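# Seat blue-taped flask in a free shaker clamp

## Task

Put the glass flask with the blue tape into an empty clamp on the shaker so that its base sits fully down in the clamp and the clamp's spring ring encircles its conical body. Do not grip it hard, push hard on its rim, or rip the foil covering its mouth. At the end every other flask must still be seated. Do not bend any clamp's legs, do not pry a spring ring off, do not strike any flask hard, and do not let any flask drop more than a few centimetres. Any of these failures means the task fails.

## Robot and tools

ROBOT. Two six-joint UR7e-style arms, left_arm and right_arm, each carrying a Robotiq two-finger gripper that opens to 140 mm. Each finger has a passive hinge and can fold when pushed, most of all near the palm or when its tip is pressed into a surface. A grip in the outer quarter of the pads behaves predictably; deeper grips may be loose or may squeeze harder than asked. Base origins in the scene frame: left_arm (-0.027, +0.491, +0.013) m, right_arm (+0.044, -0.521, +0.013) m, both almost unrotated (yaw quats +0.021 and +0.008).

FRAMES. Scene frame: origin at table-top height halfway between the arms, +z up, +x out over the table, left_arm toward +y. Each arm reports its hand pose, velocities and targets in its own base frame. Fixed cameras and the table use the scene frame. Offsets you send are along the current Hand target's own axes: the gripper's +z points along the fingers, its y axis is the opening direction. end_effector_position is the point between the pads when closed; fingertips stick out about 33 mm past it (gap up to 40 mm), only about 9 mm when fully open. Reported poses can be off by a few cm.

ROW FORMAT (used by execute_actions and move). One row = 18 numbers, each in [-1, 1], always both arms: left dx, dy, dz, rx, ry, rz, left position, force_limit, speed, then the same nine for the right. dx..rz are an offset (not a pose) from that arm's Hand target as it stood when the action or move began, in that target's axes; 1.0 = 0.6 m or 180 degrees; rx, ry, rz form one rotation vector. All rows of one action or one move's list count from the same start, so repeating an offset in a later call moves further. Six zeros re-request the current Hand target. Gripper numbers are absolute commands: position +1 = fully open, about -0.8 = pads touch, -1 = close until blocked; force_limit -1..+1 ranges roughly 14 N to 58 N for a slow close; speed -1..+1 is about 30 to 250 mm/s, and faster closes squeeze much harder. Both start at +1. To leave a gripper alone, resend its previous three numbers (0 is a real command).

TOOLS.
- execute_actions(actions, cameras): actions is a list of actions; each action is a table of up to 15 rows, one row per 1/30 s; a short table repeats its last row. Empty list returns state plus images.
- move(target, speed, blend, stop_force, zero, blocking, cameras): straight-line paths toward target, which is one row or a list of up to 15 rows, all offsets from the same starting Hand targets. speed in m/s, 0.002 to 3.6 (default 0.25), turns up to twice that in rad/s; one value or one per target. blend in m rounds corners of a list. stop_force in N, 3 to 120, ends an arm's path when its wrist sensor feels that much push; not reliable while the gripper rotates, and a light loose object may be moved unfelt. zero (default true) rezeroes before the move. blocking=false returns early; not allowed with stop_force. Paths do not avoid obstacles; steer around, not near, an arm's own base. The result adds a move: line (done, off_target, moving, held, fault) and limits=paced (pose clipped) or limits=held (steps withheld).
- wait(seconds 0..10), stop() brakes a running move, zoom_image(camera, region [x0,y0,x1,y1] in pixels, at most 504 by 504) on the newest image, zero_wrist_force(arm), read_manual(section "licences"), finished_scene(scene = current scene number), which is irreversible.

RESULTS. Each arm: end_effector_position (m), end_effector_quat_wxyz, velocities (omitted when joints read within noise), Hand target (last commanded pose after clipping; next offsets count from it), Joint positions, Joint torques (include arm weight; positive toward larger joint angle), Wrist force and torque along gripper axes plus a peak line, motor temperatures, Tool commands. Gripper object_status: 0 moving, 1 blocked while opening, 2 blocked while closing (a grip), 3 reached target or pads met. position_measured in counts: 3 open, 75 about 100 mm, 139 about 60 mm, 200 about 20 mm, 230 pads meet. To tighten a grip, raise force_limit and nudge position -1 to -0.98; to loosen, open and reclose slowly.

CAUTIONS. Orientation commands are clipped to 32 degrees from the measured pose each step. Arms are stiff: aiming even slightly beyond a firm contact can trigger a fault. A joint torque at its limit (138 N m for the three big joints, 25.7 N m for wrists) or roughly 150 N of outside force stops that arm for 10 s; wrists push only about 10 N m. Motors at 70 °C show MOTOR HOT; at 85 °C the arm brakes for 30 s or more. A clearance check limits arm-to-arm approach but not always; never press or grip one gripper against the other. The flasks are glass: close slowly at low force_limit, grip the neck or body near the fingertips, lower gently, avoid pushing on the foil or rim, and never drop or leave anything off the table. Loose objects may get nudged by outside pushes.

CAMERAS (896x504 each): cam_head_left, cam_head_right, cam_high, cam_low, cam_left_wrist, cam_right_wrist. Images come with an empty actions list or when cameras names them; ["all"] gives every camera.

Each tool is called after "Request:" as name(argument=value, ...), one argument or row to a line, values as JSON.

## Session

Request:
execute_actions(
  actions=[],
)

Scene clock: 0.00 s.
left_arm: end_effector_position=(+0.3358, +0.0733, +0.1277) position_measured=3 object_status=3 end_effector_quat_wxyz=(-0.436, +0.545, +0.714, +0.047) | right_arm: end_effector_position=(+0.8027, -0.1361, +0.3031) position_measured=3 object_status=3 end_effector_quat_wxyz=(-0.340, +0.789, +0.404, +0.314)
Joint positions: left_arm=[-0.441 -1.348 1.827 -1.167 -1.323 0.745] | right_arm=[-0.642 -0.55 0.179 -0.722 -0.699 1.328]
Joint velocities: within noise
Joint torques (N m): no reading
Motor temperatures (°C): left_arm=[30 32 28 36 40 39] | right_arm=[31 26 29 35 34 40]
Wrist force (N): no reading
Wrist torque (N m): no reading
Wrist force, peak (N): no reading
Hand target: left_arm +0.3358, +0.0733, +0.1277; -0.436, +0.545, +0.714, +0.047 | right_arm +0.8027, -0.1361, +0.3031; -0.340, +0.789, +0.404, +0.314
Tool commands: left_gripper/position=+1.0 left_gripper/force_limit=+1.0 left_gripper/speed=+1.0 right_gripper/position=+1.0 right_gripper/force_limit=+1.0 right_gripper/speed=+1.0

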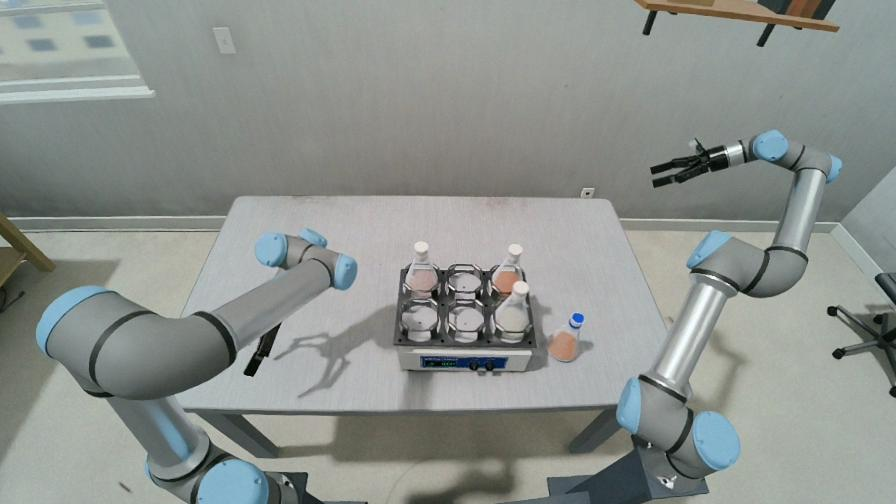

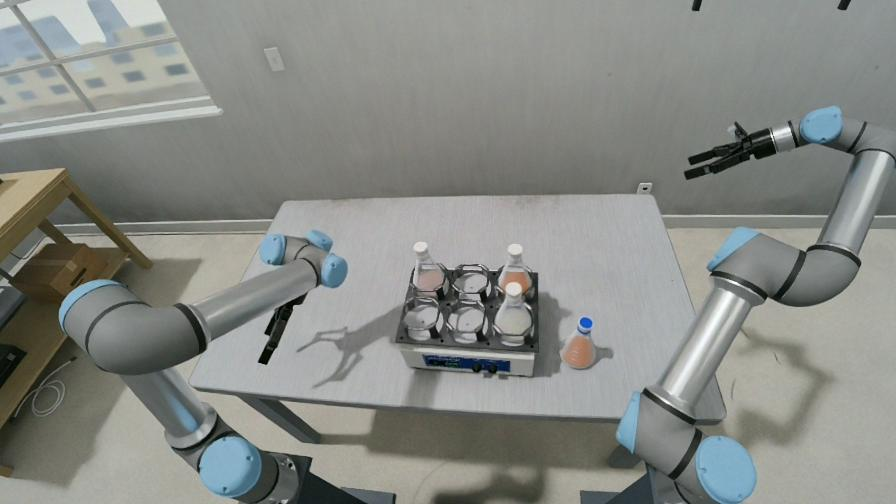

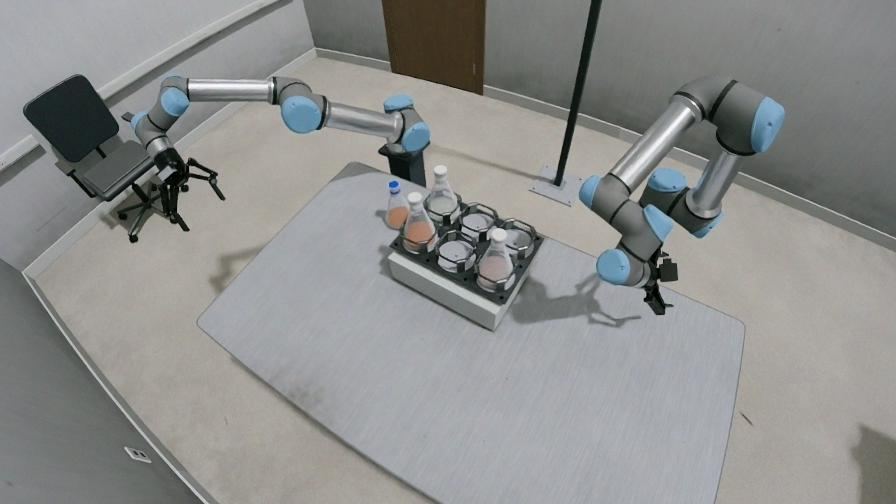

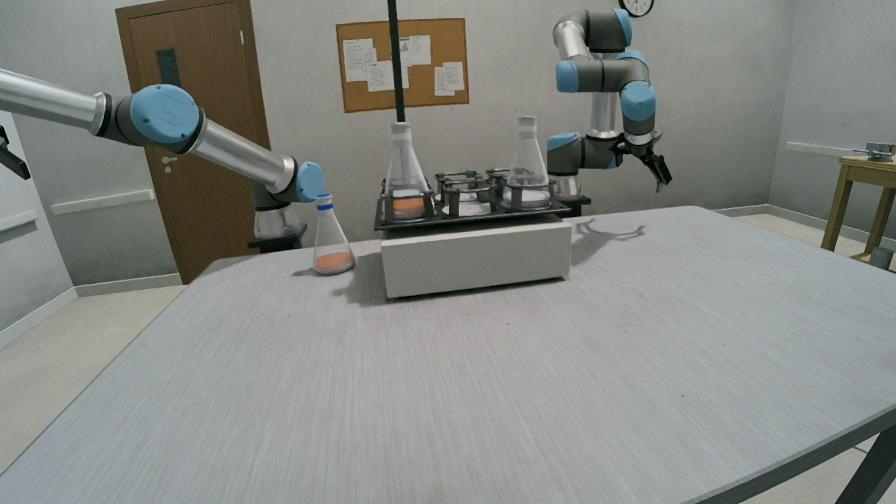

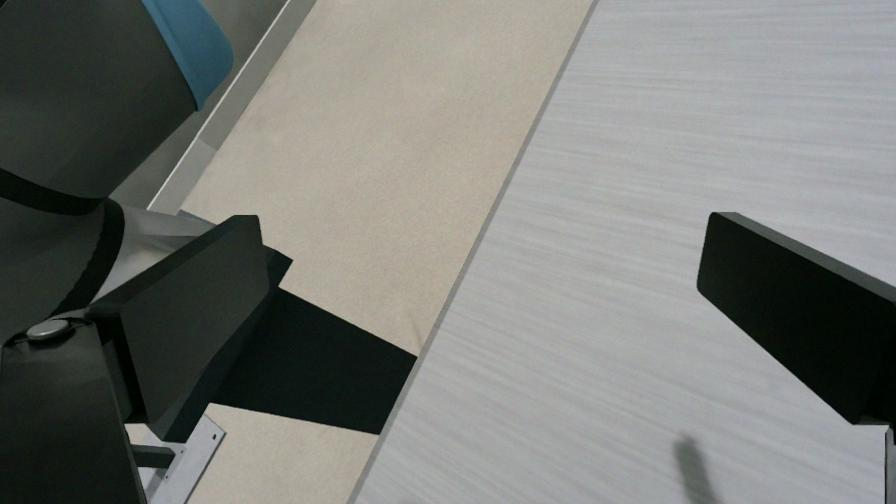

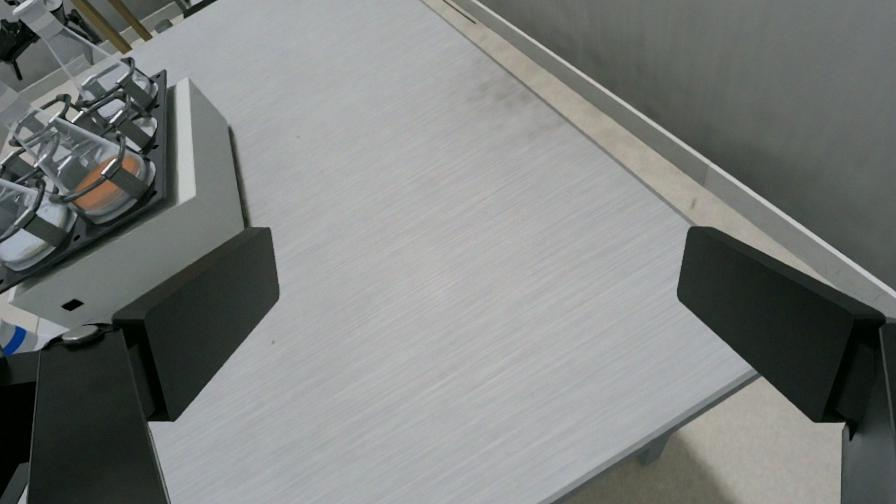

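Request:
move(
  target=[
    [0,0,0,0,0,0,1,-1,-1,0.213,-0.498,0.105,-0.233,-0.215,0.277,1,-1,-1],
    [0,0,0,0,0,0,1,-1,-1,0.227,-0.971,0.212,-0.233,-0.215,0.277,1,-1,-1],
  ],
  speed=0.35,
  blend=0.05,
  cameras=["cam_right_wrist"],
)

Request:
zoom_image(
  camera="cam_low",
  region=[290, 100, 600, 310],
)

Scene clock: 42.97 s.
left_arm: end_effector_position=(+0.3358, +0.0733, +0.1277) position_measured=3 object_status=3 end_effector_quat_wxyz=(-0.436, +0.545, +0.714, +0.047) | right_arm: end_effector_position=(+0.4001, +0.2800, +0.5000) position_measured=3 object_status=3 end_effector_quat_wxyz=(+0.000, +1.000, +0.000, +0.000)
Joint positions: left_arm=[-0.441 -1.348 1.827 -1.167 -1.323 0.745] | right_arm=[0.334 -1.454 0.838 -0.956 -1.57 3.476]
Joint torques (N m): left_arm=[-0.84 -30.7 -18.69 -0.11 0.17 0.07] | right_arm=[7.53 -17.69 -32.4 -4.76 -1.82 0.97]
Wrist force (N): left_arm=[0.0 0.2 -0.1] | right_arm=[-1.4 0.6 0.7]
Wrist torque (N m): left_arm=[0.04 0.00 0.00] | right_arm=[0.29 0.35 -0.15]
Wrist force, peak (N): left_arm=[0.2 0.4 0.1] | right_arm=[-4.8 -1.2 -0.3]
Hand target: left_arm +0.3358, +0.0733, +0.1277; -0.436, +0.545, +0.714, +0.047 | right_arm +0.4000, +0.2801, +0.5000; +0.000, +1.000, +0.000, +0.000
Off the commanded pose: left_arm 0.000 m, 0 deg | right_arm 0.000 m, 0 deg.
move: done; blend cut to 0 m at target 1
Images, in order (width x height): cam_right_wrist 896x504.

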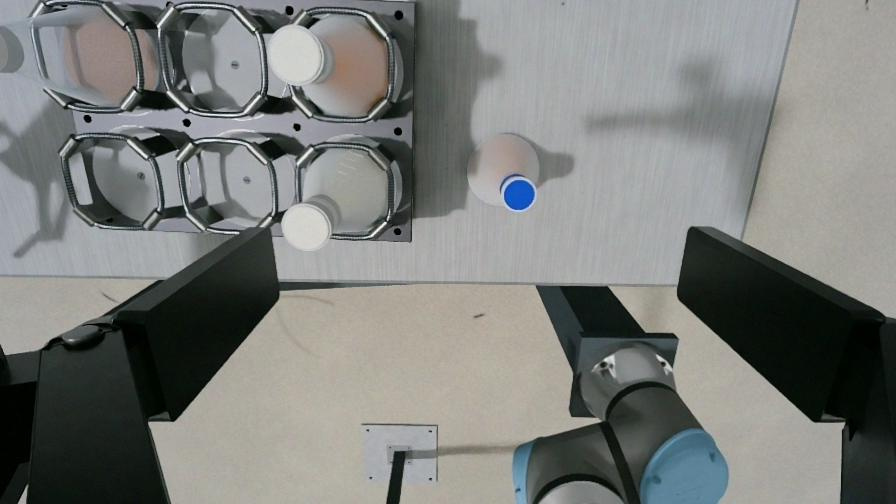

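This scene's latest camera images include none from cam_low. They are from: cam_right_wrist. cam_low's image comes with the result of a call that names it in "cameras".

Request:
move(
  target=[0,0,0,0,0,0,1,-1,-1,-0.085,0.1233,0.30,0,0,0,0.6,-1,-1],
  cameras=["cam_right_wrist","cam_low"],
)

Request:
zoom_image(
  camera="cam_low",
  region=[290, 100, 600, 310],
)

Scene clock: 79.47 s.
left_arm: end_effector_position=(+0.3358, +0.0733, +0.1277) position_measured=3 object_status=3 end_effector_quat_wxyz=(-0.436, +0.545, +0.714, +0.047) | right_arm: end_effector_position=(+0.3491, +0.2063, +0.3201) position_measured=53 object_status=3 end_effector_quat_wxyz=(+0.000, +1.000, +0.000, +0.000)
Joint positions: left_arm=[-0.441 -1.348 1.827 -1.167 -1.323 0.745] | right_arm=[0.198 -1.821 1.675 -1.426 -1.57 3.341]
Joint torques (N m): left_arm=[-1.27 -30.68 -18.65 -0.14 0.46 0.04] | right_arm=[2.55 -5.75 -14.24 -3.84 0.48 1.93]
Wrist force (N): left_arm=[0.0 0.0 -0.2] | right_arm=[-1.5 0.4 0.4]
Wrist torque (N m): left_arm=[0.01 0.01 0.01] | right_arm=[0.19 0.39 -0.27]
Wrist force, peak (N): left_arm=[0.1 0.3 0.3] | right_arm=[-2.3 1.7 3.2]
Hand target: left_arm +0.3358, +0.0733, +0.1277; -0.436, +0.545, +0.714, +0.047 | right_arm +0.3491, +0.2063, +0.3200; +0.000, +1.000, +0.000, +0.000
Off the commanded pose: left_arm 0.000 m, 0 deg | right_arm 0.000 m, 0 deg.
move: done
Images, in order (width x height): cam_low 896x504, cam_right_wrist 896x504.

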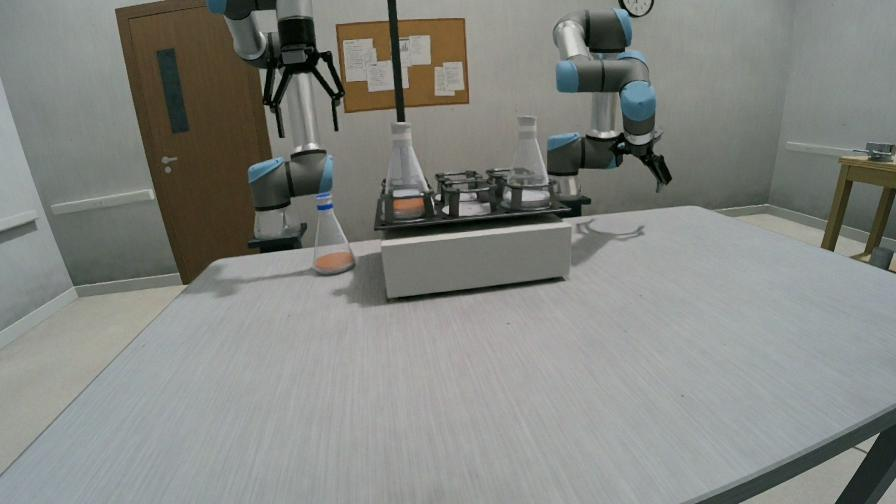

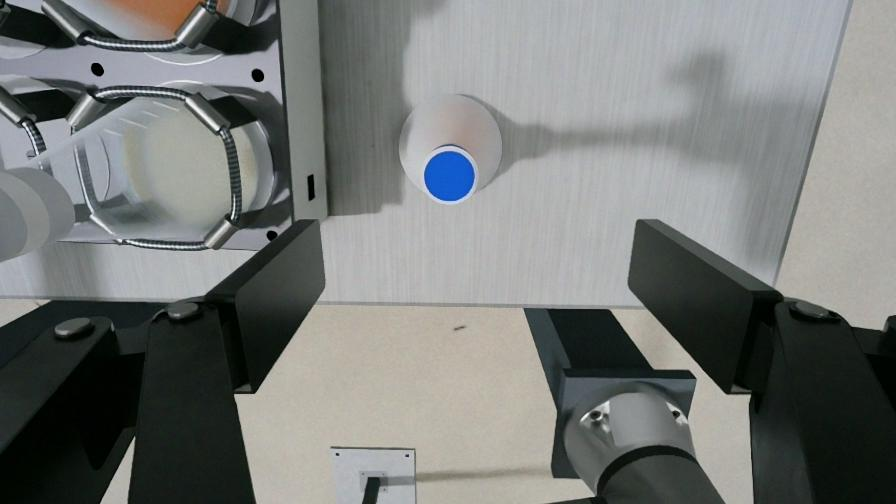

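Scaled by 1.626 from the camera's 896x504 image, which has a finer 1280x720 frame.

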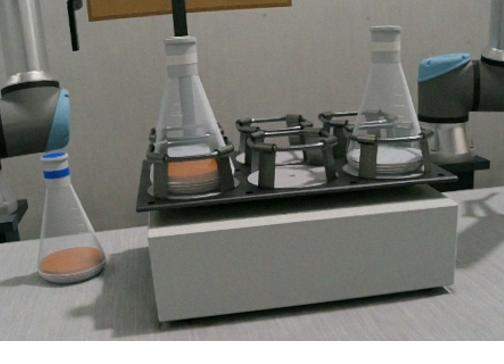

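Request:
move(
  target=[0,0,0,0,0,0,1,-1,-1,0.003,-0.0092,0.413,0,0,0,0.6,-1,-1],
  speed=0.15,
  cameras=["cam_right_wrist","cam_low","cam_high"],
)

Request:
zoom_image(
  camera="cam_low",
  region=[280, 150, 400, 290],
)

Scene clock: 96.60 s.
left_arm: end_effector_position=(+0.3358, +0.0733, +0.1277) position_measured=3 object_status=3 end_effector_quat_wxyz=(-0.436, +0.545, +0.714, +0.047) | right_arm: end_effector_position=(+0.3510, +0.2120, +0.0721) position_measured=53 object_status=3 end_effector_quat_wxyz=(+0.000, +1.000, +0.000, +0.000)
Joint positions: left_arm=[-0.441 -1.348 1.827 -1.167 -1.323 0.745] | right_arm=[0.212 -1.686 2.225 -2.111 -1.57 3.354]
Joint torques (N m): left_arm=[-0.33 -31.52 -19.75 0.05 0.35 0.18] | right_arm=[0.36 -23.38 -32.03 -3.94 1.86 0.85]
Wrist force (N): left_arm=[0.2 0.1 -0.1] | right_arm=[-1.5 0.8 0.6]
Wrist torque (N m): left_arm=[0.03 -0.04 0.00] | right_arm=[0.29 0.38 -0.26]
Wrist force, peak (N): left_arm=[0.3 0.2 -0.2] | right_arm=[-1.6 0.7 2.5]
Hand target: left_arm +0.3358, +0.0733, +0.1277; -0.436, +0.545, +0.714, +0.047 | right_arm +0.3511, +0.2120, +0.0722; +0.000, +1.000, +0.000, +0.000
Off the commanded pose: left_arm 0.000 m, 0 deg | right_arm 0.000 m, 0 deg.
move: done
Images, in order (width x height): cam_high 896x504, cam_low 896x504, cam_right_wrist 896x504.

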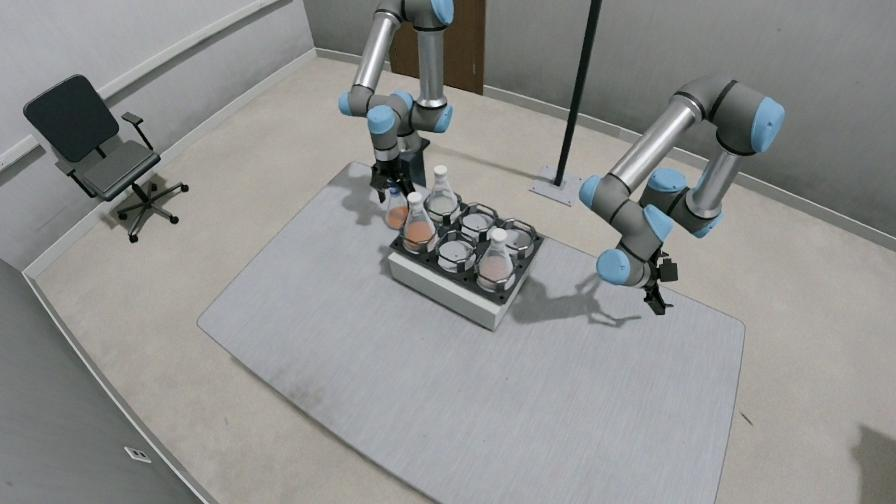

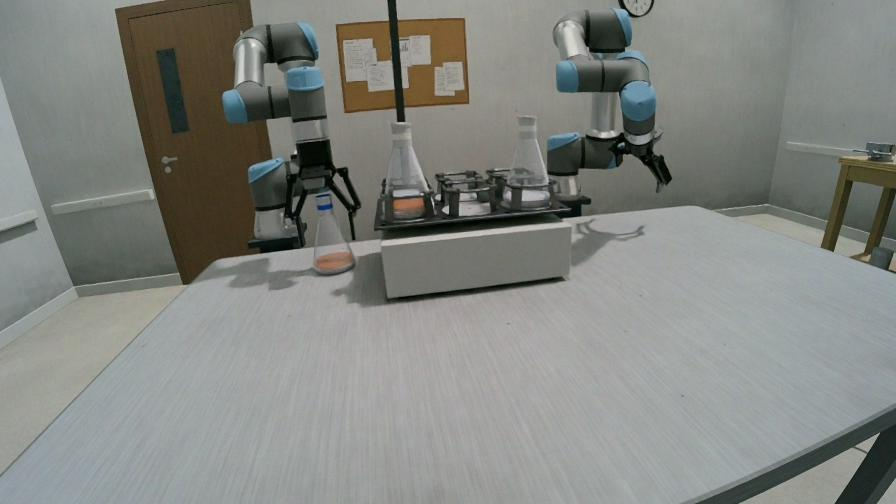

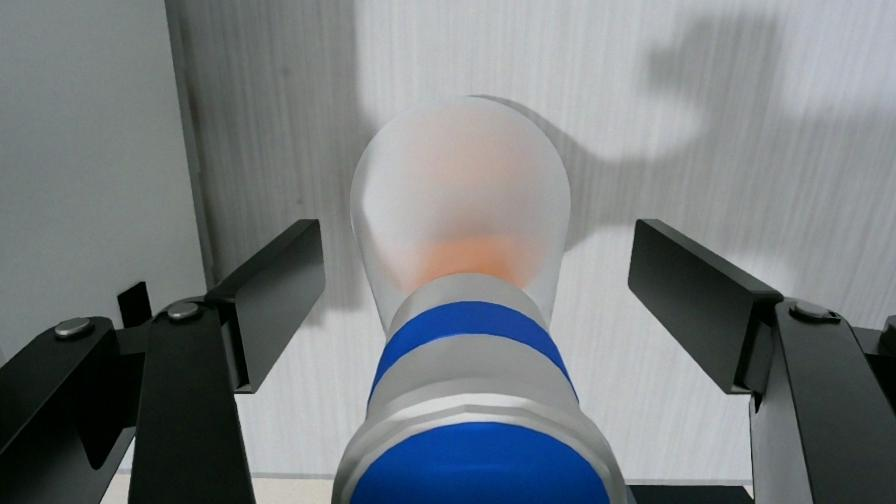

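Scaled by 3.600 from the camera's 896x504 image, which has a finer 1280x720 frame.

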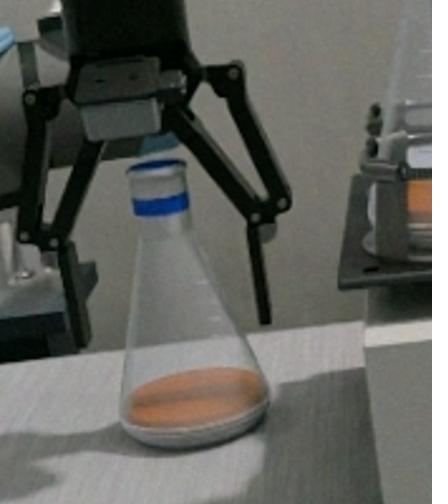

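Request:
move(
  target=[0,0,0,0,0,0,1,-1,-1,0,0,0,0,0,0,-1,-1,-1],
  cameras=["cam_right_wrist","cam_low"],
)

Request:
zoom_image(
  camera="cam_low",
  region=[280, 150, 400, 290],
)

Scene clock: 106.80 s.
left_arm: end_effector_position=(+0.3358, +0.0733, +0.1277) position_measured=3 object_status=3 end_effector_quat_wxyz=(-0.436, +0.545, +0.714, +0.047) | right_arm: end_effector_position=(+0.3511, +0.2120, +0.0722) position_measured=111 object_status=0 end_effector_quat_wxyz=(+0.000, +1.000, +0.000, +0.000)
Joint positions: left_arm=[-0.441 -1.348 1.827 -1.167 -1.323 0.745] | right_arm=[0.212 -1.686 2.225 -2.111 -1.57 3.354]
Joint torques (N m): left_arm=[0.21 -29.48 -18.28 0.16 0.48 0.15] | right_arm=[-6.86 -21.37 -30.62 -0.94 -2.38 -1.93]
Wrist force (N): left_arm=[0.1 0.2 0.1] | right_arm=[-3.1 -3.5 -8.6]
Wrist torque (N m): left_arm=[0.03 -0.04 0.00] | right_arm=[0.49 0.43 -0.27]
Wrist force, peak (N): left_arm=[0.0 0.5 0.1] | right_arm=[-3.1 -3.4 -10.0]
Hand target: left_arm +0.3358, +0.0733, +0.1277; -0.436, +0.545, +0.714, +0.047 | right_arm +0.3511, +0.2120, +0.0722; +0.000, +1.000, +0.000, +0.000
Off the commanded pose: left_arm 0.000 m, 0 deg | right_arm 0.000 m, 0 deg.
move: done
Images, in order (width x height): cam_low 896x504, cam_right_wrist 896x504.

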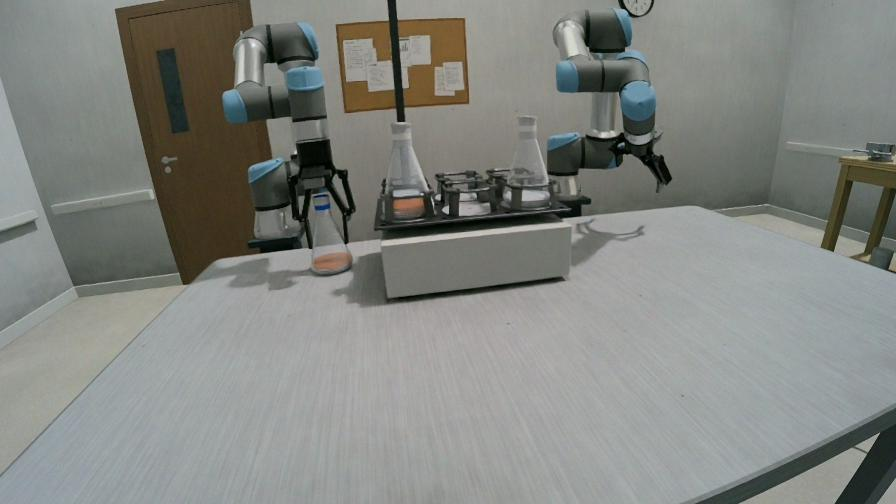

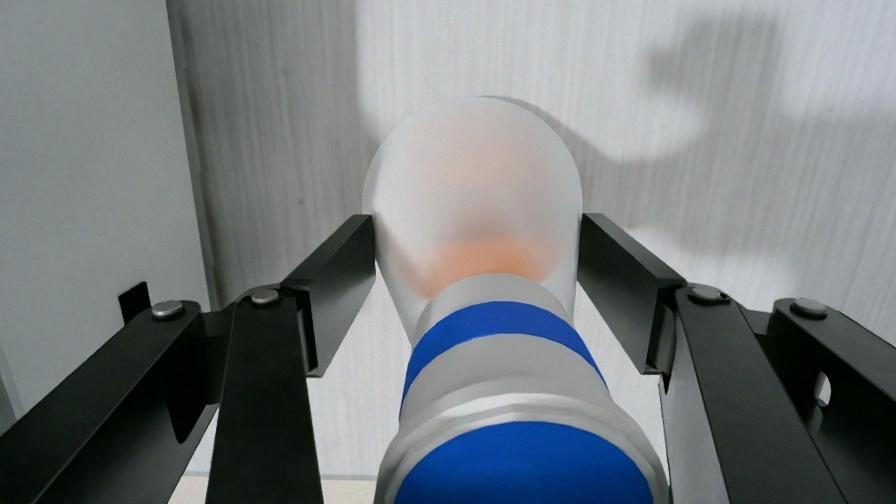

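Scaled by 3.600 from the camera's 896x504 image, which has a finer 1280x720 frame.

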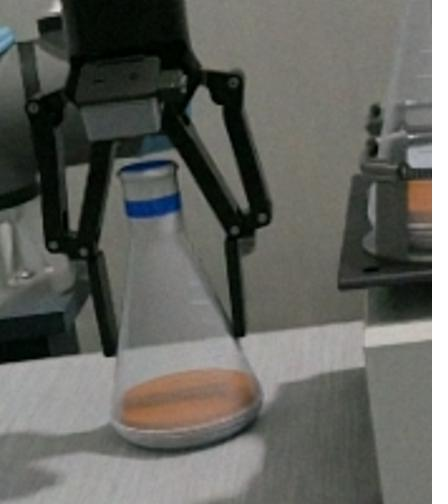

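Request:
move(
  target=[0,0,0,0,0,0,1,-1,-1,0,0,-0.03,0,0,0,-1,-1,-1],
  speed=0.04,
  cameras=["cam_right_wrist","cam_low"],
)

Request:
zoom_image(
  camera="cam_low",
  region=[280, 150, 400, 290],
)

Scene clock: 118.13 s.
left_arm: end_effector_position=(+0.3358, +0.0733, +0.1277) position_measured=3 object_status=3 end_effector_quat_wxyz=(-0.436, +0.545, +0.714, +0.047) | right_arm: end_effector_position=(+0.3512, +0.2120, +0.0904) position_measured=112 object_status=2 end_effector_quat_wxyz=(+0.000, +1.000, +0.000, +0.001) end_effector_velocity=(+0.000, +0.000, -0.002) end_effector_angular_velocity=(+0.001, +0.000, +0.000)
Joint positions: left_arm=[-0.441 -1.348 1.827 -1.167 -1.323 0.745] | right_arm=[0.212 -1.712 2.194 -2.054 -1.57 3.354]
Joint velocities: left_arm=[within noise] | right_arm=[0 0.002 0.003 -0.005 0.001 0]
Joint torques (N m): left_arm=[-0.44 -29.91 -18.63 0.05 0.62 0.05] | right_arm=[-6.85 -2.09 -11.26 -5.03 -0.56 -1.95]
Wrist force (N): left_arm=[0.1 0.2 0.0] | right_arm=[-1.3 0.4 0.5]
Wrist torque (N m): left_arm=[0.05 -0.01 0.00] | right_arm=[0.21 0.34 -0.26]
Wrist force, peak (N): left_arm=[0.2 0.3 -0.3] | right_arm=[-2.9 -3.5 -10.6]
Hand target: left_arm +0.3358, +0.0733, +0.1277; -0.436, +0.545, +0.714, +0.047 | right_arm +0.3510, +0.2120, +0.0902; +0.000, +1.000, +0.000, +0.000
Off the commanded pose: left_arm 0.000 m, 0 deg | right_arm 0.000 m, 0 deg.
move: done
Images, in order (width x height): cam_low 896x504, cam_right_wrist 896x504.

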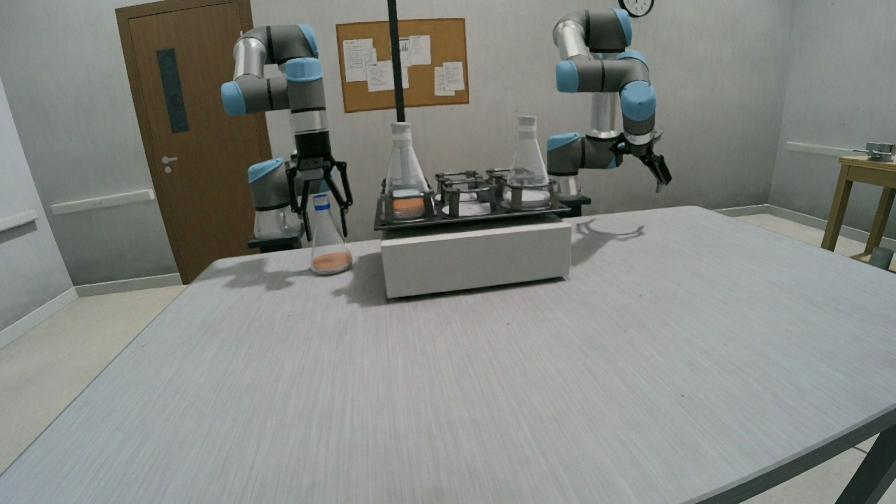

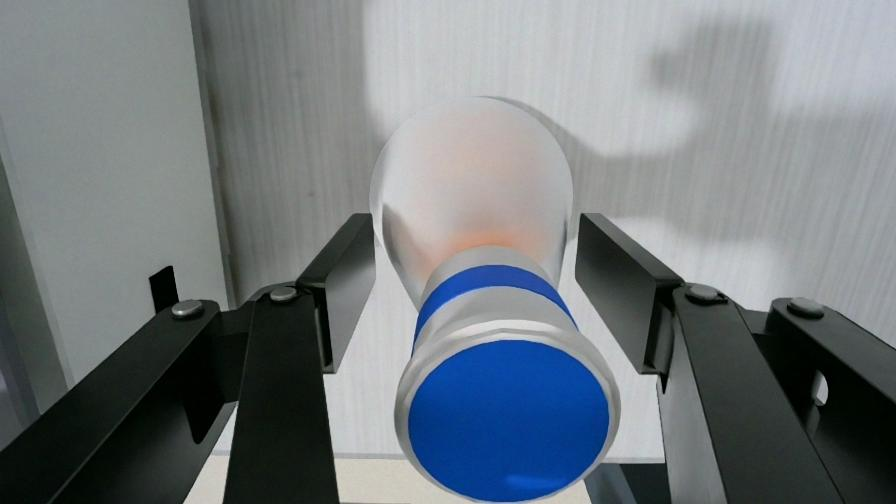

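Scaled by 3.600 from the camera's 896x504 image, which has a finer 1280x720 frame.

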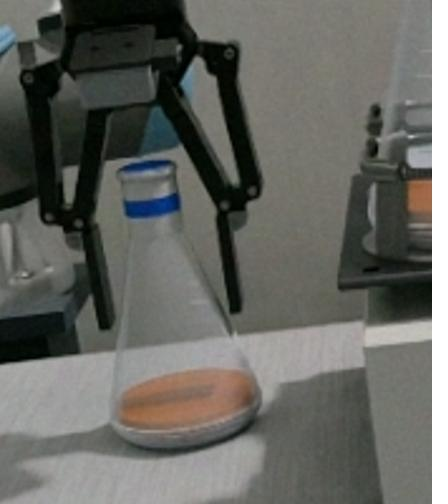

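Request:
move(
  target=[
    [0,0,0,0,0,0,1,-1,-1,0,0.005,0,0,0,0,0.6,-0.5,-1],
    [0,0,0,0,0,0,1,-1,-1,0,0.005,0.03,0,0,0,0.6,-0.5,-1],
  ],
  speed=0.06,
)

Request:
move(
  target=[0,0,0,0,0,0,1,-1,-1,0,0,0,0,0,0,-1,-0.4,-1],
)

Request:
wait(
  seconds=1.5,
  cameras=["cam_right_wrist"],
)

Scene clock: 132.10 s.
left_arm: end_effector_position=(+0.3358, +0.0733, +0.1277) position_measured=3 object_status=3 end_effector_quat_wxyz=(-0.436, +0.545, +0.714, +0.047) | right_arm: end_effector_position=(+0.3509, +0.2089, +0.0719) position_measured=53 object_status=3 end_effector_quat_wxyz=(+0.000, +1.000, +0.000, +0.000) end_effector_velocity=(+0.000, +0.000, +0.002) end_effector_angular_velocity=(+0.000, +0.000, +0.001)
Joint positions: left_arm=[-0.441 -1.348 1.827 -1.167 -1.323 0.745] | right_arm=[0.204 -1.689 2.229 -2.111 -1.57 3.346]
Joint velocities: left_arm=[within noise] | right_arm=[0.001 -0.003 -0.003 0.005 0 0]
Joint torques (N m): left_arm=[-0.45 -30.05 -18.52 -0.04 0.61 0] | right_arm=[7.26 -29.37 -37.67 -0.77 2.7 2.02]
Wrist force (N): left_arm=[0.1 0.1 0.0] | right_arm=[-1.6 0.7 0.4]
Wrist torque (N m): left_arm=[0.02 -0.02 0.01] | right_arm=[0.27 0.39 -0.10]
Wrist force, peak (N): left_arm=[-0.3 0.3 0.0] | right_arm=[-1.7 0.7 0.9]
Hand target: left_arm +0.3358, +0.0733, +0.1277; -0.436, +0.545, +0.714, +0.047 | right_arm +0.3511, +0.2090, +0.0722; +0.000, +1.000, +0.000, +0.000
Off the commanded pose: left_arm 0.000 m, 0 deg | right_arm 0.000 m, 0 deg.
move: done

Scene clock: 133.60 s.
left_arm: end_effector_position=(+0.3358, +0.0733, +0.1277) position_measured=3 object_status=3 end_effector_quat_wxyz=(-0.436, +0.545, +0.714, +0.047) | right_arm: end_effector_position=(+0.3511, +0.2090, +0.0722) position_measured=112 object_status=0 end_effector_quat_wxyz=(+0.000, +1.000, +0.000, +0.000)
Joint positions: left_arm=[-0.441 -1.348 1.827 -1.167 -1.323 0.745] | right_arm=[0.204 -1.69 2.229 -2.111 -1.57 3.346]
Joint torques (N m): left_arm=[0.08 -28.62 -18.75 -0.13 0.37 -0.07] | right_arm=[1.42 -21.46 -27.08 -1.54 -2.57 1.65]
Wrist force (N): left_arm=[0.0 0.1 0.1] | right_arm=[-4.5 -4.2 -12.9]
Wrist torque (N m): left_arm=[0.02 0.01 0.00] | right_arm=[0.52 0.48 -0.12]
Wrist force, peak (N): left_arm=[0.3 0.3 -0.1] | right_arm=[-4.4 -4.1 -13.7]
Hand target: left_arm +0.3358, +0.0733, +0.1277; -0.436, +0.545, +0.714, +0.047 | right_arm +0.3511, +0.2090, +0.0722; +0.000, +1.000, +0.000, +0.000
Off the commanded pose: left_arm 0.000 m, 0 deg | right_arm 0.000 m, 0 deg.
move: done

Scene clock: 135.10 s.
left_arm: end_effector_position=(+0.3358, +0.0733, +0.1277) position_measured=3 object_status=3 end_effector_quat_wxyz=(-0.436, +0.545, +0.714, +0.047) | right_arm: end_effector_position=(+0.3511, +0.2090, +0.0722) position_measured=112 object_status=2 end_effector_quat_wxyz=(+0.000, +1.000, +0.000, +0.000)
Joint positions: left_arm=[-0.441 -1.348 1.827 -1.167 -1.323 0.745] | right_arm=[0.204 -1.69 2.229 -2.111 -1.57 3.346]
Joint torques (N m): left_arm=[-0.57 -29.03 -18.23 0.01 0.53 -0.04] | right_arm=[-8.12 -2.06 -5.09 -2.1 -4.38 1.61]
Wrist force (N): left_arm=[-0.1 0.0 0.0] | right_arm=[-4.1 -4.4 -12.7]
Wrist torque (N m): left_arm=[0.00 0.00 0.00] | right_arm=[0.55 0.44 -0.12]
Wrist force, peak (N): left_arm=[0.4 0.1 0.0] | right_arm=[-4.0 -4.4 -14.1]
Hand target: left_arm +0.3358, +0.0733, +0.1277; -0.436, +0.545, +0.714, +0.047 | right_arm +0.3511, +0.2090, +0.0722; +0.000, +1.000, +0.000, +0.000
Tool commands: left_gripper/position=+1.0 left_gripper/force_limit=-1.0 left_gripper/speed=-1.0 right_gripper/position=-1.0 right_gripper/force_limit=-0.4 right_gripper/speed=-1.0
Off the commanded pose: left_arm 0.000 m, 0 deg | right_arm 0.000 m, 0 deg.
wait: 1.50 s; at rest by 0.17 s
Images, in order (width x height): cam_right_wrist 896x504.

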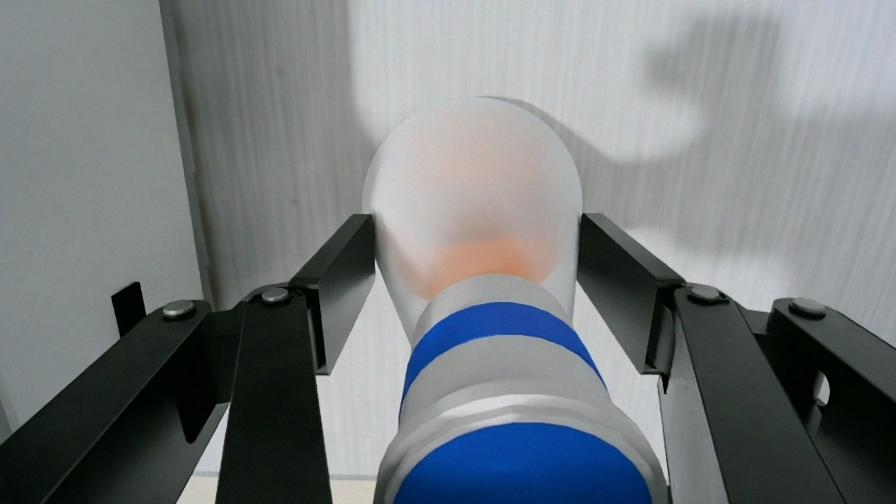

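Request:
move(
  target=[0,0,0,0,0,0,1,-1,-1,0,0,-0.03,0,0,0,-1,-0.4,-1],
  speed=0.02,
  cameras=["cam_right_wrist"],
)

Scene clock: 144.90 s.
left_arm: end_effector_position=(+0.3358, +0.0733, +0.1277) position_measured=3 object_status=3 end_effector_quat_wxyz=(-0.436, +0.545, +0.714, +0.047) | right_arm: end_effector_position=(+0.3511, +0.2090, +0.0904) position_measured=112 object_status=2 end_effector_quat_wxyz=(+0.000, +1.000, +0.000, +0.000) end_effector_velocity=(+0.001, +0.000, +0.000) end_effector_angular_velocity=(+0.002, -0.004, +0.000)
Joint positions: left_arm=[-0.441 -1.348 1.827 -1.167 -1.323 0.745] | right_arm=[0.204 -1.716 2.197 -2.053 -1.57 3.346]
Joint velocities: left_arm=[within noise] | right_arm=[0 0 0 -0.005 0.001 0]
Joint torques (N m): left_arm=[-0.36 -29.25 -18.75 0.03 0.4 0.03] | right_arm=[-2.75 -8.61 -18.78 -5.04 2.69 -0.48]
Wrist force (N): left_arm=[0.0 0.1 -0.1] | right_arm=[-1.5 0.5 3.6]
Wrist torque (N m): left_arm=[0.02 -0.01 0.00] | right_arm=[0.24 0.37 -0.11]
Wrist force, peak (N): left_arm=[0.2 0.2 -0.3] | right_arm=[-4.2 -4.6 -14.5]
Hand target: left_arm +0.3358, +0.0733, +0.1277; -0.436, +0.545, +0.714, +0.047 | right_arm +0.3510, +0.2090, +0.0902; +0.000, +1.000, +0.000, +0.000
Off the commanded pose: left_arm 0.000 m, 0 deg | right_arm 0.000 m, 0 deg.
move: done
Images, in order (width x height): cam_right_wrist 896x504.

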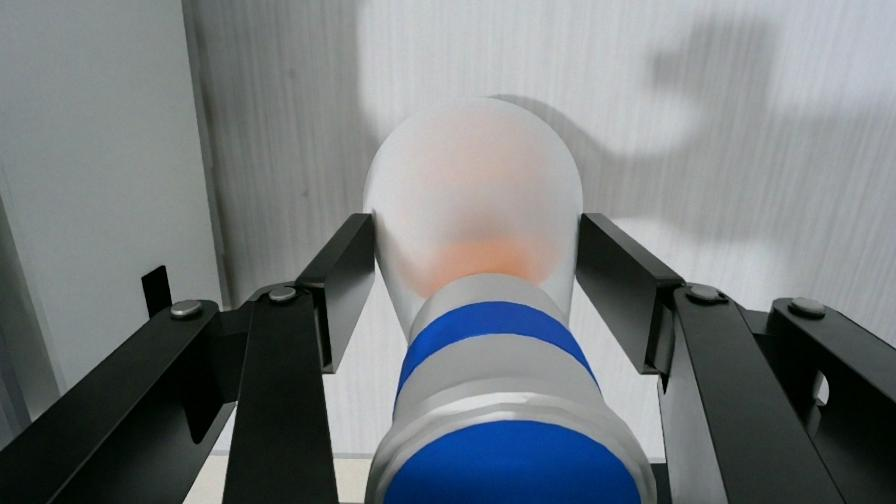

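Request:
move(
  target=[
    [0,0,0,0,0,0,1,-1,-1,0,0,-0.567,0,0,0,-1,-0.4,-1],
    [0,0,0,0,0,0,1,-1,-1,-0.04,-0.517,-0.567,0,0,0,-1,-0.4,-1],
    [0,0,0,0,0,0,1,-1,-1,-0.04,-0.517,-0.341,0,0.139,0,-1,-0.4,-1],
  ],
  speed=[0.15,0.15,0.1],
  blend=[0.04,0.03,0],
  cameras=["cam_right_wrist","cam_low","cam_high"],
)

Request:
zoom_image(
  camera="cam_low",
  region=[360, 70, 600, 240],
)

Request:
zoom_image(
  camera="cam_high",
  region=[380, 110, 580, 320],
)

Scene clock: 182.87 s.
left_arm: end_effector_position=(+0.3358, +0.0733, +0.1277) position_measured=3 object_status=3 end_effector_quat_wxyz=(-0.436, +0.545, +0.714, +0.047) | right_arm: end_effector_position=(+0.3271, +0.5190, +0.2951) position_measured=112 object_status=2 end_effector_quat_wxyz=(+0.000, +0.976, +0.000, +0.217)
Joint positions: left_arm=[-0.441 -1.348 1.827 -1.167 -1.323 0.745] | right_arm=[0.968 -1.451 1.535 -1.915 -1.927 4.064]
Joint torques (N m): left_arm=[-0.05 -28.49 -18.79 0.27 0.36 -0.16] | right_arm=[-5.83 -24.67 -36.43 -4.21 0.89 -1.88]
Wrist force (N): left_arm=[0.3 0.1 -0.1] | right_arm=[-2.0 0.3 3.2]
Wrist torque (N m): left_arm=[0.03 -0.07 0.00] | right_arm=[0.15 0.07 -0.08]
Wrist force, peak (N): left_arm=[0.2 0.4 0.0] | right_arm=[-1.6 0.5 6.5]
Hand target: left_arm +0.3358, +0.0733, +0.1277; -0.436, +0.545, +0.714, +0.047 | right_arm +0.3271, +0.5190, +0.2950; +0.000, +0.976, +0.000, +0.217
Off the commanded pose: left_arm 0.000 m, 0 deg | right_arm 0.000 m, 0 deg.
move: done
Images, in order (width x height): cam_high 896x504, cam_low 896x504, cam_right_wrist 896x504.

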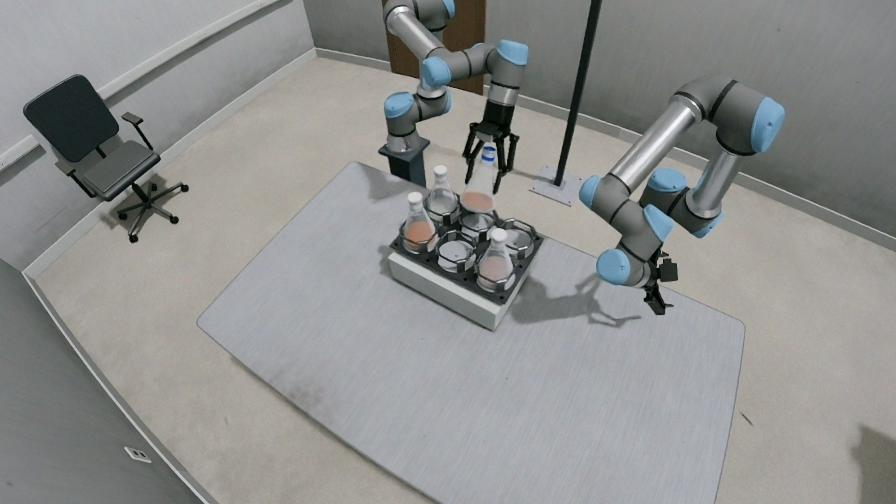

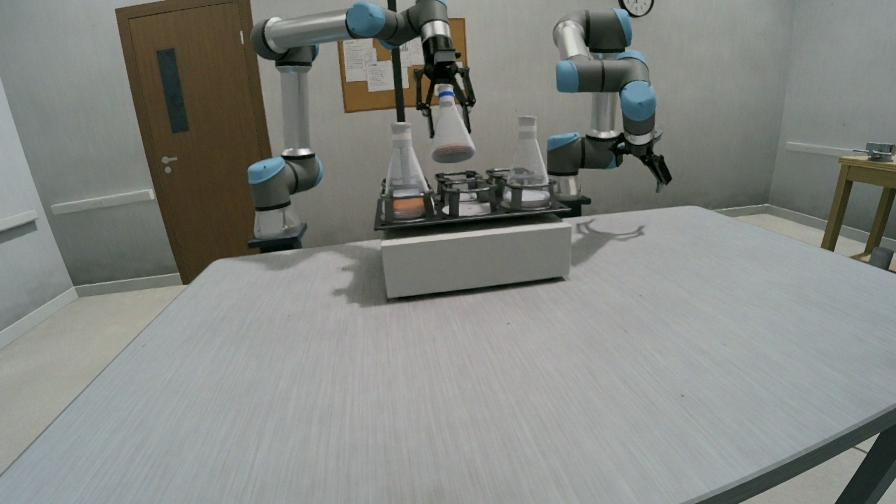

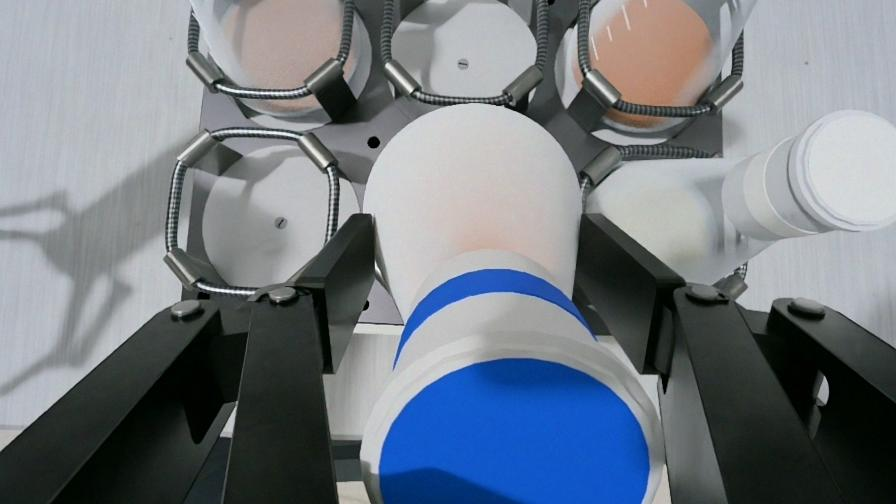

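Scaled by 2.100 from the camera's 896x504 image, which has a finer 1280x720 frame.

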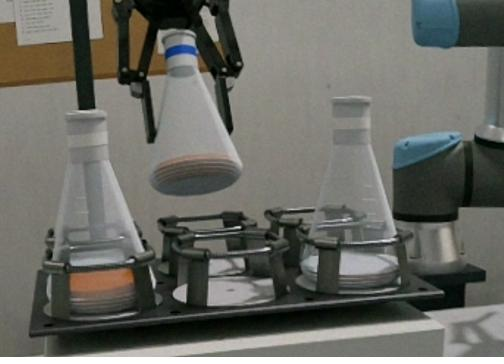

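Scaled by 2.400 from the camera's 896x504 image, which has a finer 1280x720 frame.

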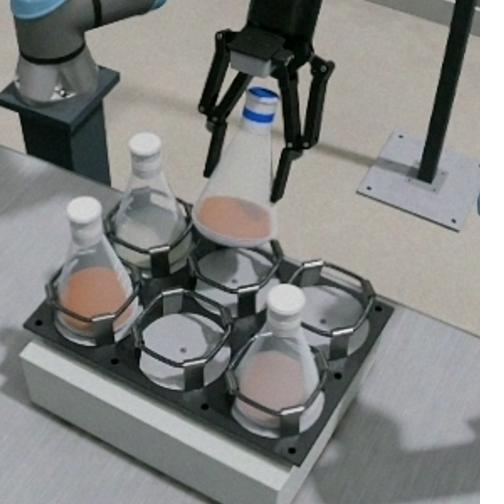

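Request:
move(
  target=[0,0,0,0,0,0,1,-1,-1,-0.030,-0.005,0.0761,0,0,0,-1,-0.4,-1],
  speed=0.025,
  stop_force=10,
  cameras=["cam_right_wrist","cam_low","cam_high"],
)

Request:
zoom_image(
  camera="cam_low",
  region=[400, 70, 540, 230],
)

Request:
zoom_image(
  camera="cam_high",
  region=[420, 130, 540, 270],
)

Scene clock: 202.73 s.
left_arm: end_effector_position=(+0.3358, +0.0733, +0.1277) position_measured=3 object_status=3 end_effector_quat_wxyz=(-0.436, +0.545, +0.714, +0.047) | right_arm: end_effector_position=(+0.3290, +0.5208, +0.2663) position_measured=112 object_status=2 end_effector_quat_wxyz=(+0.000, +0.976, +0.000, +0.217)
Joint positions: left_arm=[-0.441 -1.348 1.827 -1.167 -1.323 0.745] | right_arm=[0.967 -1.437 1.593 -1.987 -1.927 4.063]
Joint torques (N m): left_arm=[0.43 -28.91 -18.88 -0.03 0.92 0.01] | right_arm=[7.99 -40.62 -36.15 -3.76 1.56 1.89]
Wrist force (N): left_arm=[0.0 0.2 -0.3] | right_arm=[3.4 -2.6 -2.1]
Wrist torque (N m): left_arm=[0.04 0.00 0.00] | right_arm=[0.33 0.06 0.06]
Wrist force, peak (N): left_arm=[0.1 0.5 0.0] | right_arm=[13.1 -0.7 -9.7]
Hand target: left_arm +0.3358, +0.0733, +0.1277; -0.436, +0.545, +0.714, +0.047 | right_arm +0.3290, +0.5208, +0.2663; +0.000, +0.976, -0.001, +0.217 (not the last commanded pose)
Off the commanded pose: left_arm 0.000 m, 0 deg | right_arm 0.020 m, 0 deg.
move: contact (right_arm)
Images, in order (width x height): cam_high 896x504, cam_low 896x504, cam_right_wrist 896x504.

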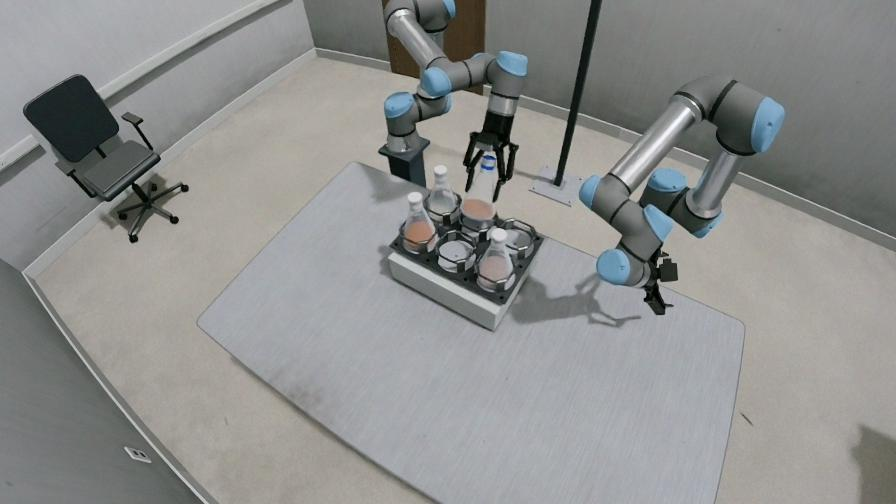

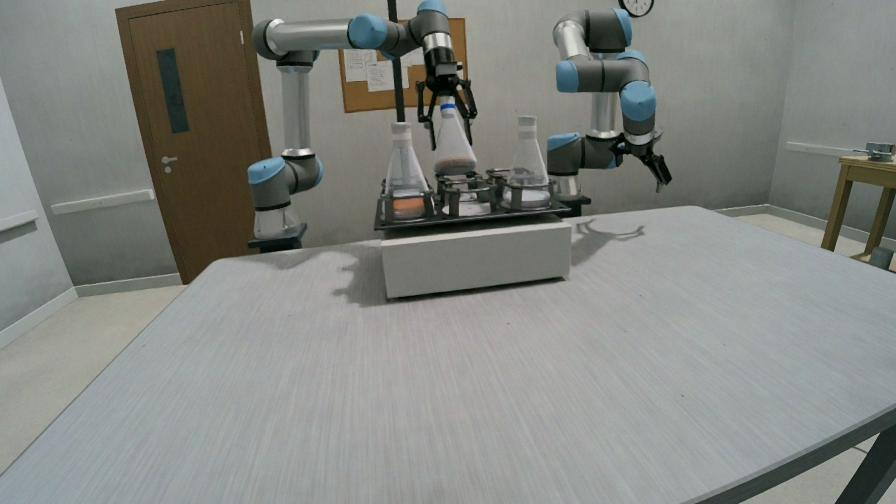

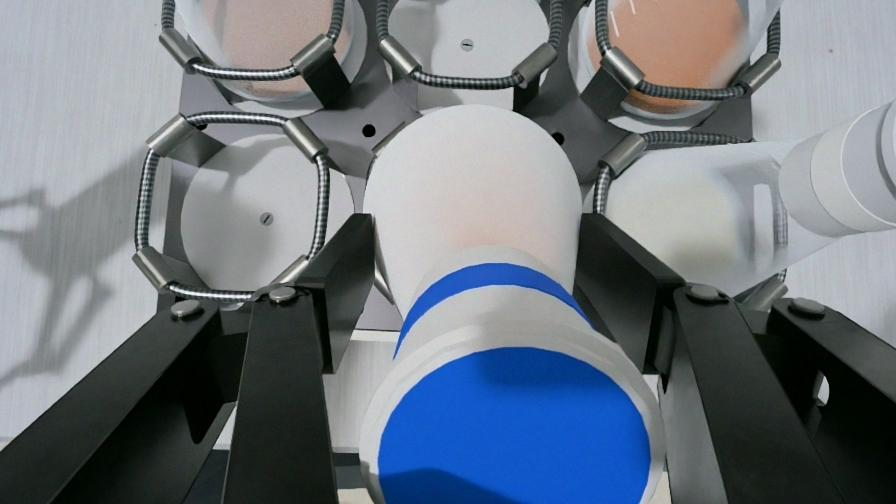

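Scaled by 3.150 from the camera's 896x504 image, which has a finer 1280x720 frame.

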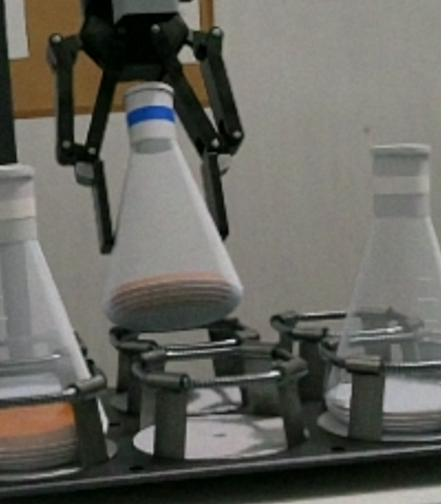

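Scaled by 3.600 from the camera's 896x504 image, which has a finer 1280x720 frame.

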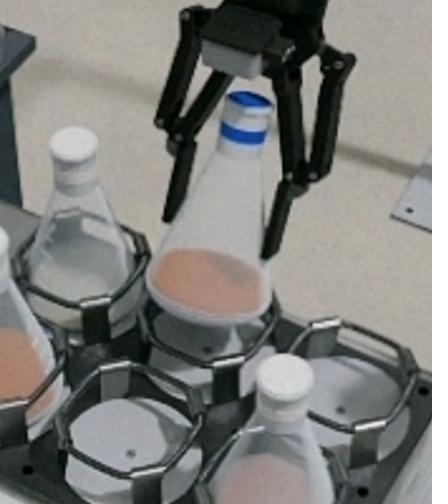

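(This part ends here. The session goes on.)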